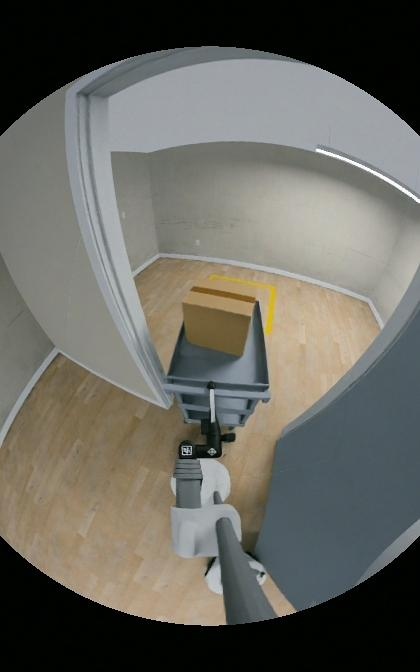

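Request:
{"name": "move", "arguments": {
  "blocking": false,
  "r2": {"base":{"translate_m":0.45,"strafe_m":-0.06},"pace":"slow"},
  "cameras": []
}}

Request:
{"name": "wait", "arguments": {
  "seconds": 8,
  "cameras": ["r2_head_camera","r2_head_left_camera"]
}}

Scene clock: 387.07 s.
move: r2 moving
r1: as last shown
r1.lidar_m: 4.60 2.77 1.96 1.87 1.73 0.25 0.32 0.62 0.70 2.86 2.93 3.90
r1.motor_effort: lift_m=+19(20) arm_m=+4(5) wheel_0=-8(9) wheel_1=+2(2) wheel_2=+3(3)
r1.servo_current: wrist_yaw_rad=52(72) wrist_pitch_rad=46(46) wrist_roll_rad=39(59) gripper_m=39(46)
r1.contact_limits: strafe_m 0.7
r1.wrist_depth_mm: - 133 133 351 287 - - / - 111 133 357 289 - - / - 113 141 289 290 - - / - 134 189 379 290 - - / 206 759 1983 399 - - - / 220 750 194 615 187 1118 1118 / 218 707 750 153 699 759 798
r2.base_odometry: x=-3.903 y=-1.005 heading=-2.537
r2.turned_by_wheels: +0.000
r2.turned_by_imu: +0.000
r2.base_tilt: forward=-0.7 right=+0.0
r2.lidar_m: 0.40 0.68 1.24 2.39 2.96 5.32 0.64 0.60 0.53 0.49 0.62 0.42
r2.base_status: translate_m moving; strafe_m moving
r2.joint_positions: lift_m=+0.664 arm_m=+0.000 wrist_yaw_rad=-0.005 wrist_pitch_rad=-0.004 wrist_roll_rad=+1.569 gripper_m=-0.019
r2.joint_status: not commanded
r2.measured_speeds: translate_m=+0.049 strafe_m=-0.007 rotate_rad=+0.001 lift_m=+0.000 arm_m=+0.000 wrist_yaw_rad=+0.000 wrist_pitch_rad=+0.000 wrist_roll_rad=+0.000
r2.motor_effort: lift_m=+14(14) arm_m=+3(3) wheel_0=+11(11) wheel_1=+5(7) wheel_2=-13(16)
r2.servo_current: wrist_yaw_rad=39(59) wrist_pitch_rad=39(46) wrist_roll_rad=59(59) gripper_m=78(78)
r2.hand_pose: x=+0.4588 y=-0.0889 z=+0.8438 quat_wxyz=(+0.708, +0.707, -0.003, +0.000) (m; r2's base frame)
r2.wrist_depth_mm: - - - 152 206 1756 - / - - 492 209 210 750 - / - 430 424 158 215 788 - / - - 449 163 220 809 - / - - 477 168 226 - - / - - 184 171 181 1921 - / - - - - 236 1618 492
pictures: none
No camera images: "cameras" was empty.

Scene clock: 392.37 s.
earlier move: r2 done
r1.base_odometry: x=-2.311 y=-0.651 heading=-2.421
r1.turned_by_wheels: +0.000
r1.turned_by_imu: +0.000
r1.base_tilt: forward=-1.6 right=+1.3
r1.lidar_m: 4.57 2.79 1.96 1.88 1.75 0.25 0.31 1.06 1.69 2.85 2.95 3.91
r1.base_status: not commanded
r1.joint_positions: lift_m=+0.124 arm_m=+0.000 wrist_yaw_rad=+3.196 wrist_pitch_rad=+0.002 wrist_roll_rad=+0.000 gripper_m=+0.056
r1.joint_status: not commanded
r1.measured_speeds: all 0
r1.motor_effort: lift_m=+19(20) arm_m=+4(5) wheel_0=-8(9) wheel_1=+2(2) wheel_2=+3(3)
r1.servo_current: wrist_yaw_rad=46(72) wrist_pitch_rad=46(52) wrist_roll_rad=59(72) gripper_m=39(52)
r1.contact_limits: strafe_m 0.7
r1.hand_pose: x=-0.1219 y=+0.0715 z=+0.3019 quat_wxyz=(-0.027, -0.001, +0.000, +1.000) (m; r1's base frame)
r1.wrist_depth_mm: - 133 133 353 289 - - / - 111 133 357 287 - - / - 113 141 287 289 - - / - 134 189 379 290 - - / 206 1098 - 397 - - - / 220 1118 193 609 187 1118 1118 / 219 750 750 153 691 778 798
r2.base_odometry: x=-4.296 y=-1.205 heading=-2.538
r2.turned_by_wheels: +0.000
r2.turned_by_imu: -0.003
r2.base_tilt: forward=-0.7 right=+0.1
r2.lidar_m: 0.41 0.44 0.37 2.29 2.83 5.66 1.06 0.69 0.57 0.61 0.48 0.40
r2.base_status: done
r2.joint_positions: lift_m=+0.664 arm_m=+0.000 wrist_yaw_rad=-0.006 wrist_pitch_rad=-0.004 wrist_roll_rad=+1.569 gripper_m=-0.019
r2.joint_status: not commanded
r2.measured_speeds: all 0
r2.motor_effort: lift_m=+14(14) arm_m=+1(3) wheel_0=+0(11) wheel_1=+2(7) wheel_2=-10(17)
r2.servo_current: wrist_yaw_rad=59(65) wrist_pitch_rad=46(52) wrist_roll_rad=39(65) gripper_m=78(85)
r2.hand_pose: x=+0.4588 y=-0.0891 z=+0.8438 quat_wxyz=(+0.708, +0.707, -0.004, -0.001) (m; r2's base frame)
r2.wrist_depth_mm: - 418 368 174 177 - - / - 389 382 182 186 741 - / - 433 424 140 196 - - / - - 469 149 209 - - / - - 512 157 222 - - / - - 186 169 181 1708 488 / - - - - - - 1229
wait: 5.30 of 8 s (r2 has come to rest)
pictures: r2_head_camera, r2_head_left_camera
Images, in order (width x height): r2_head_camera 420x560, r2_head_left_camera 420x672.

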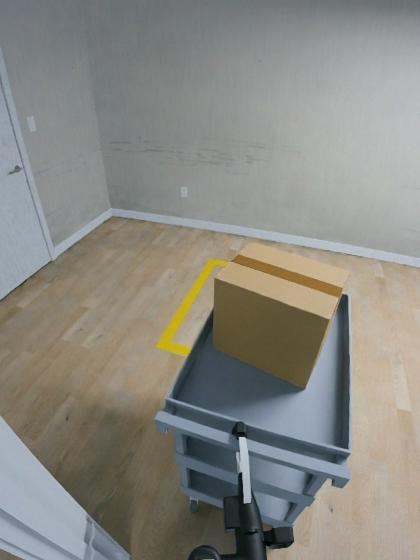

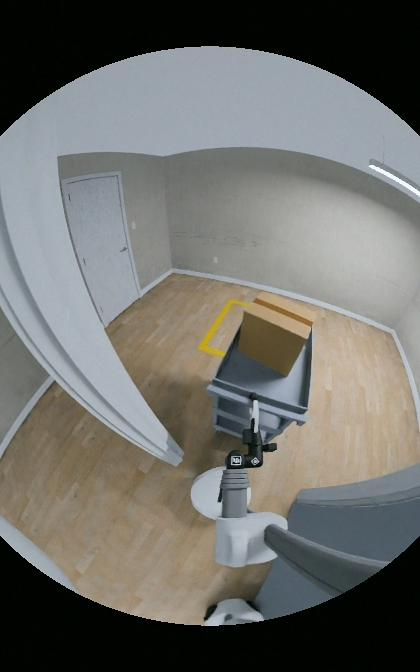

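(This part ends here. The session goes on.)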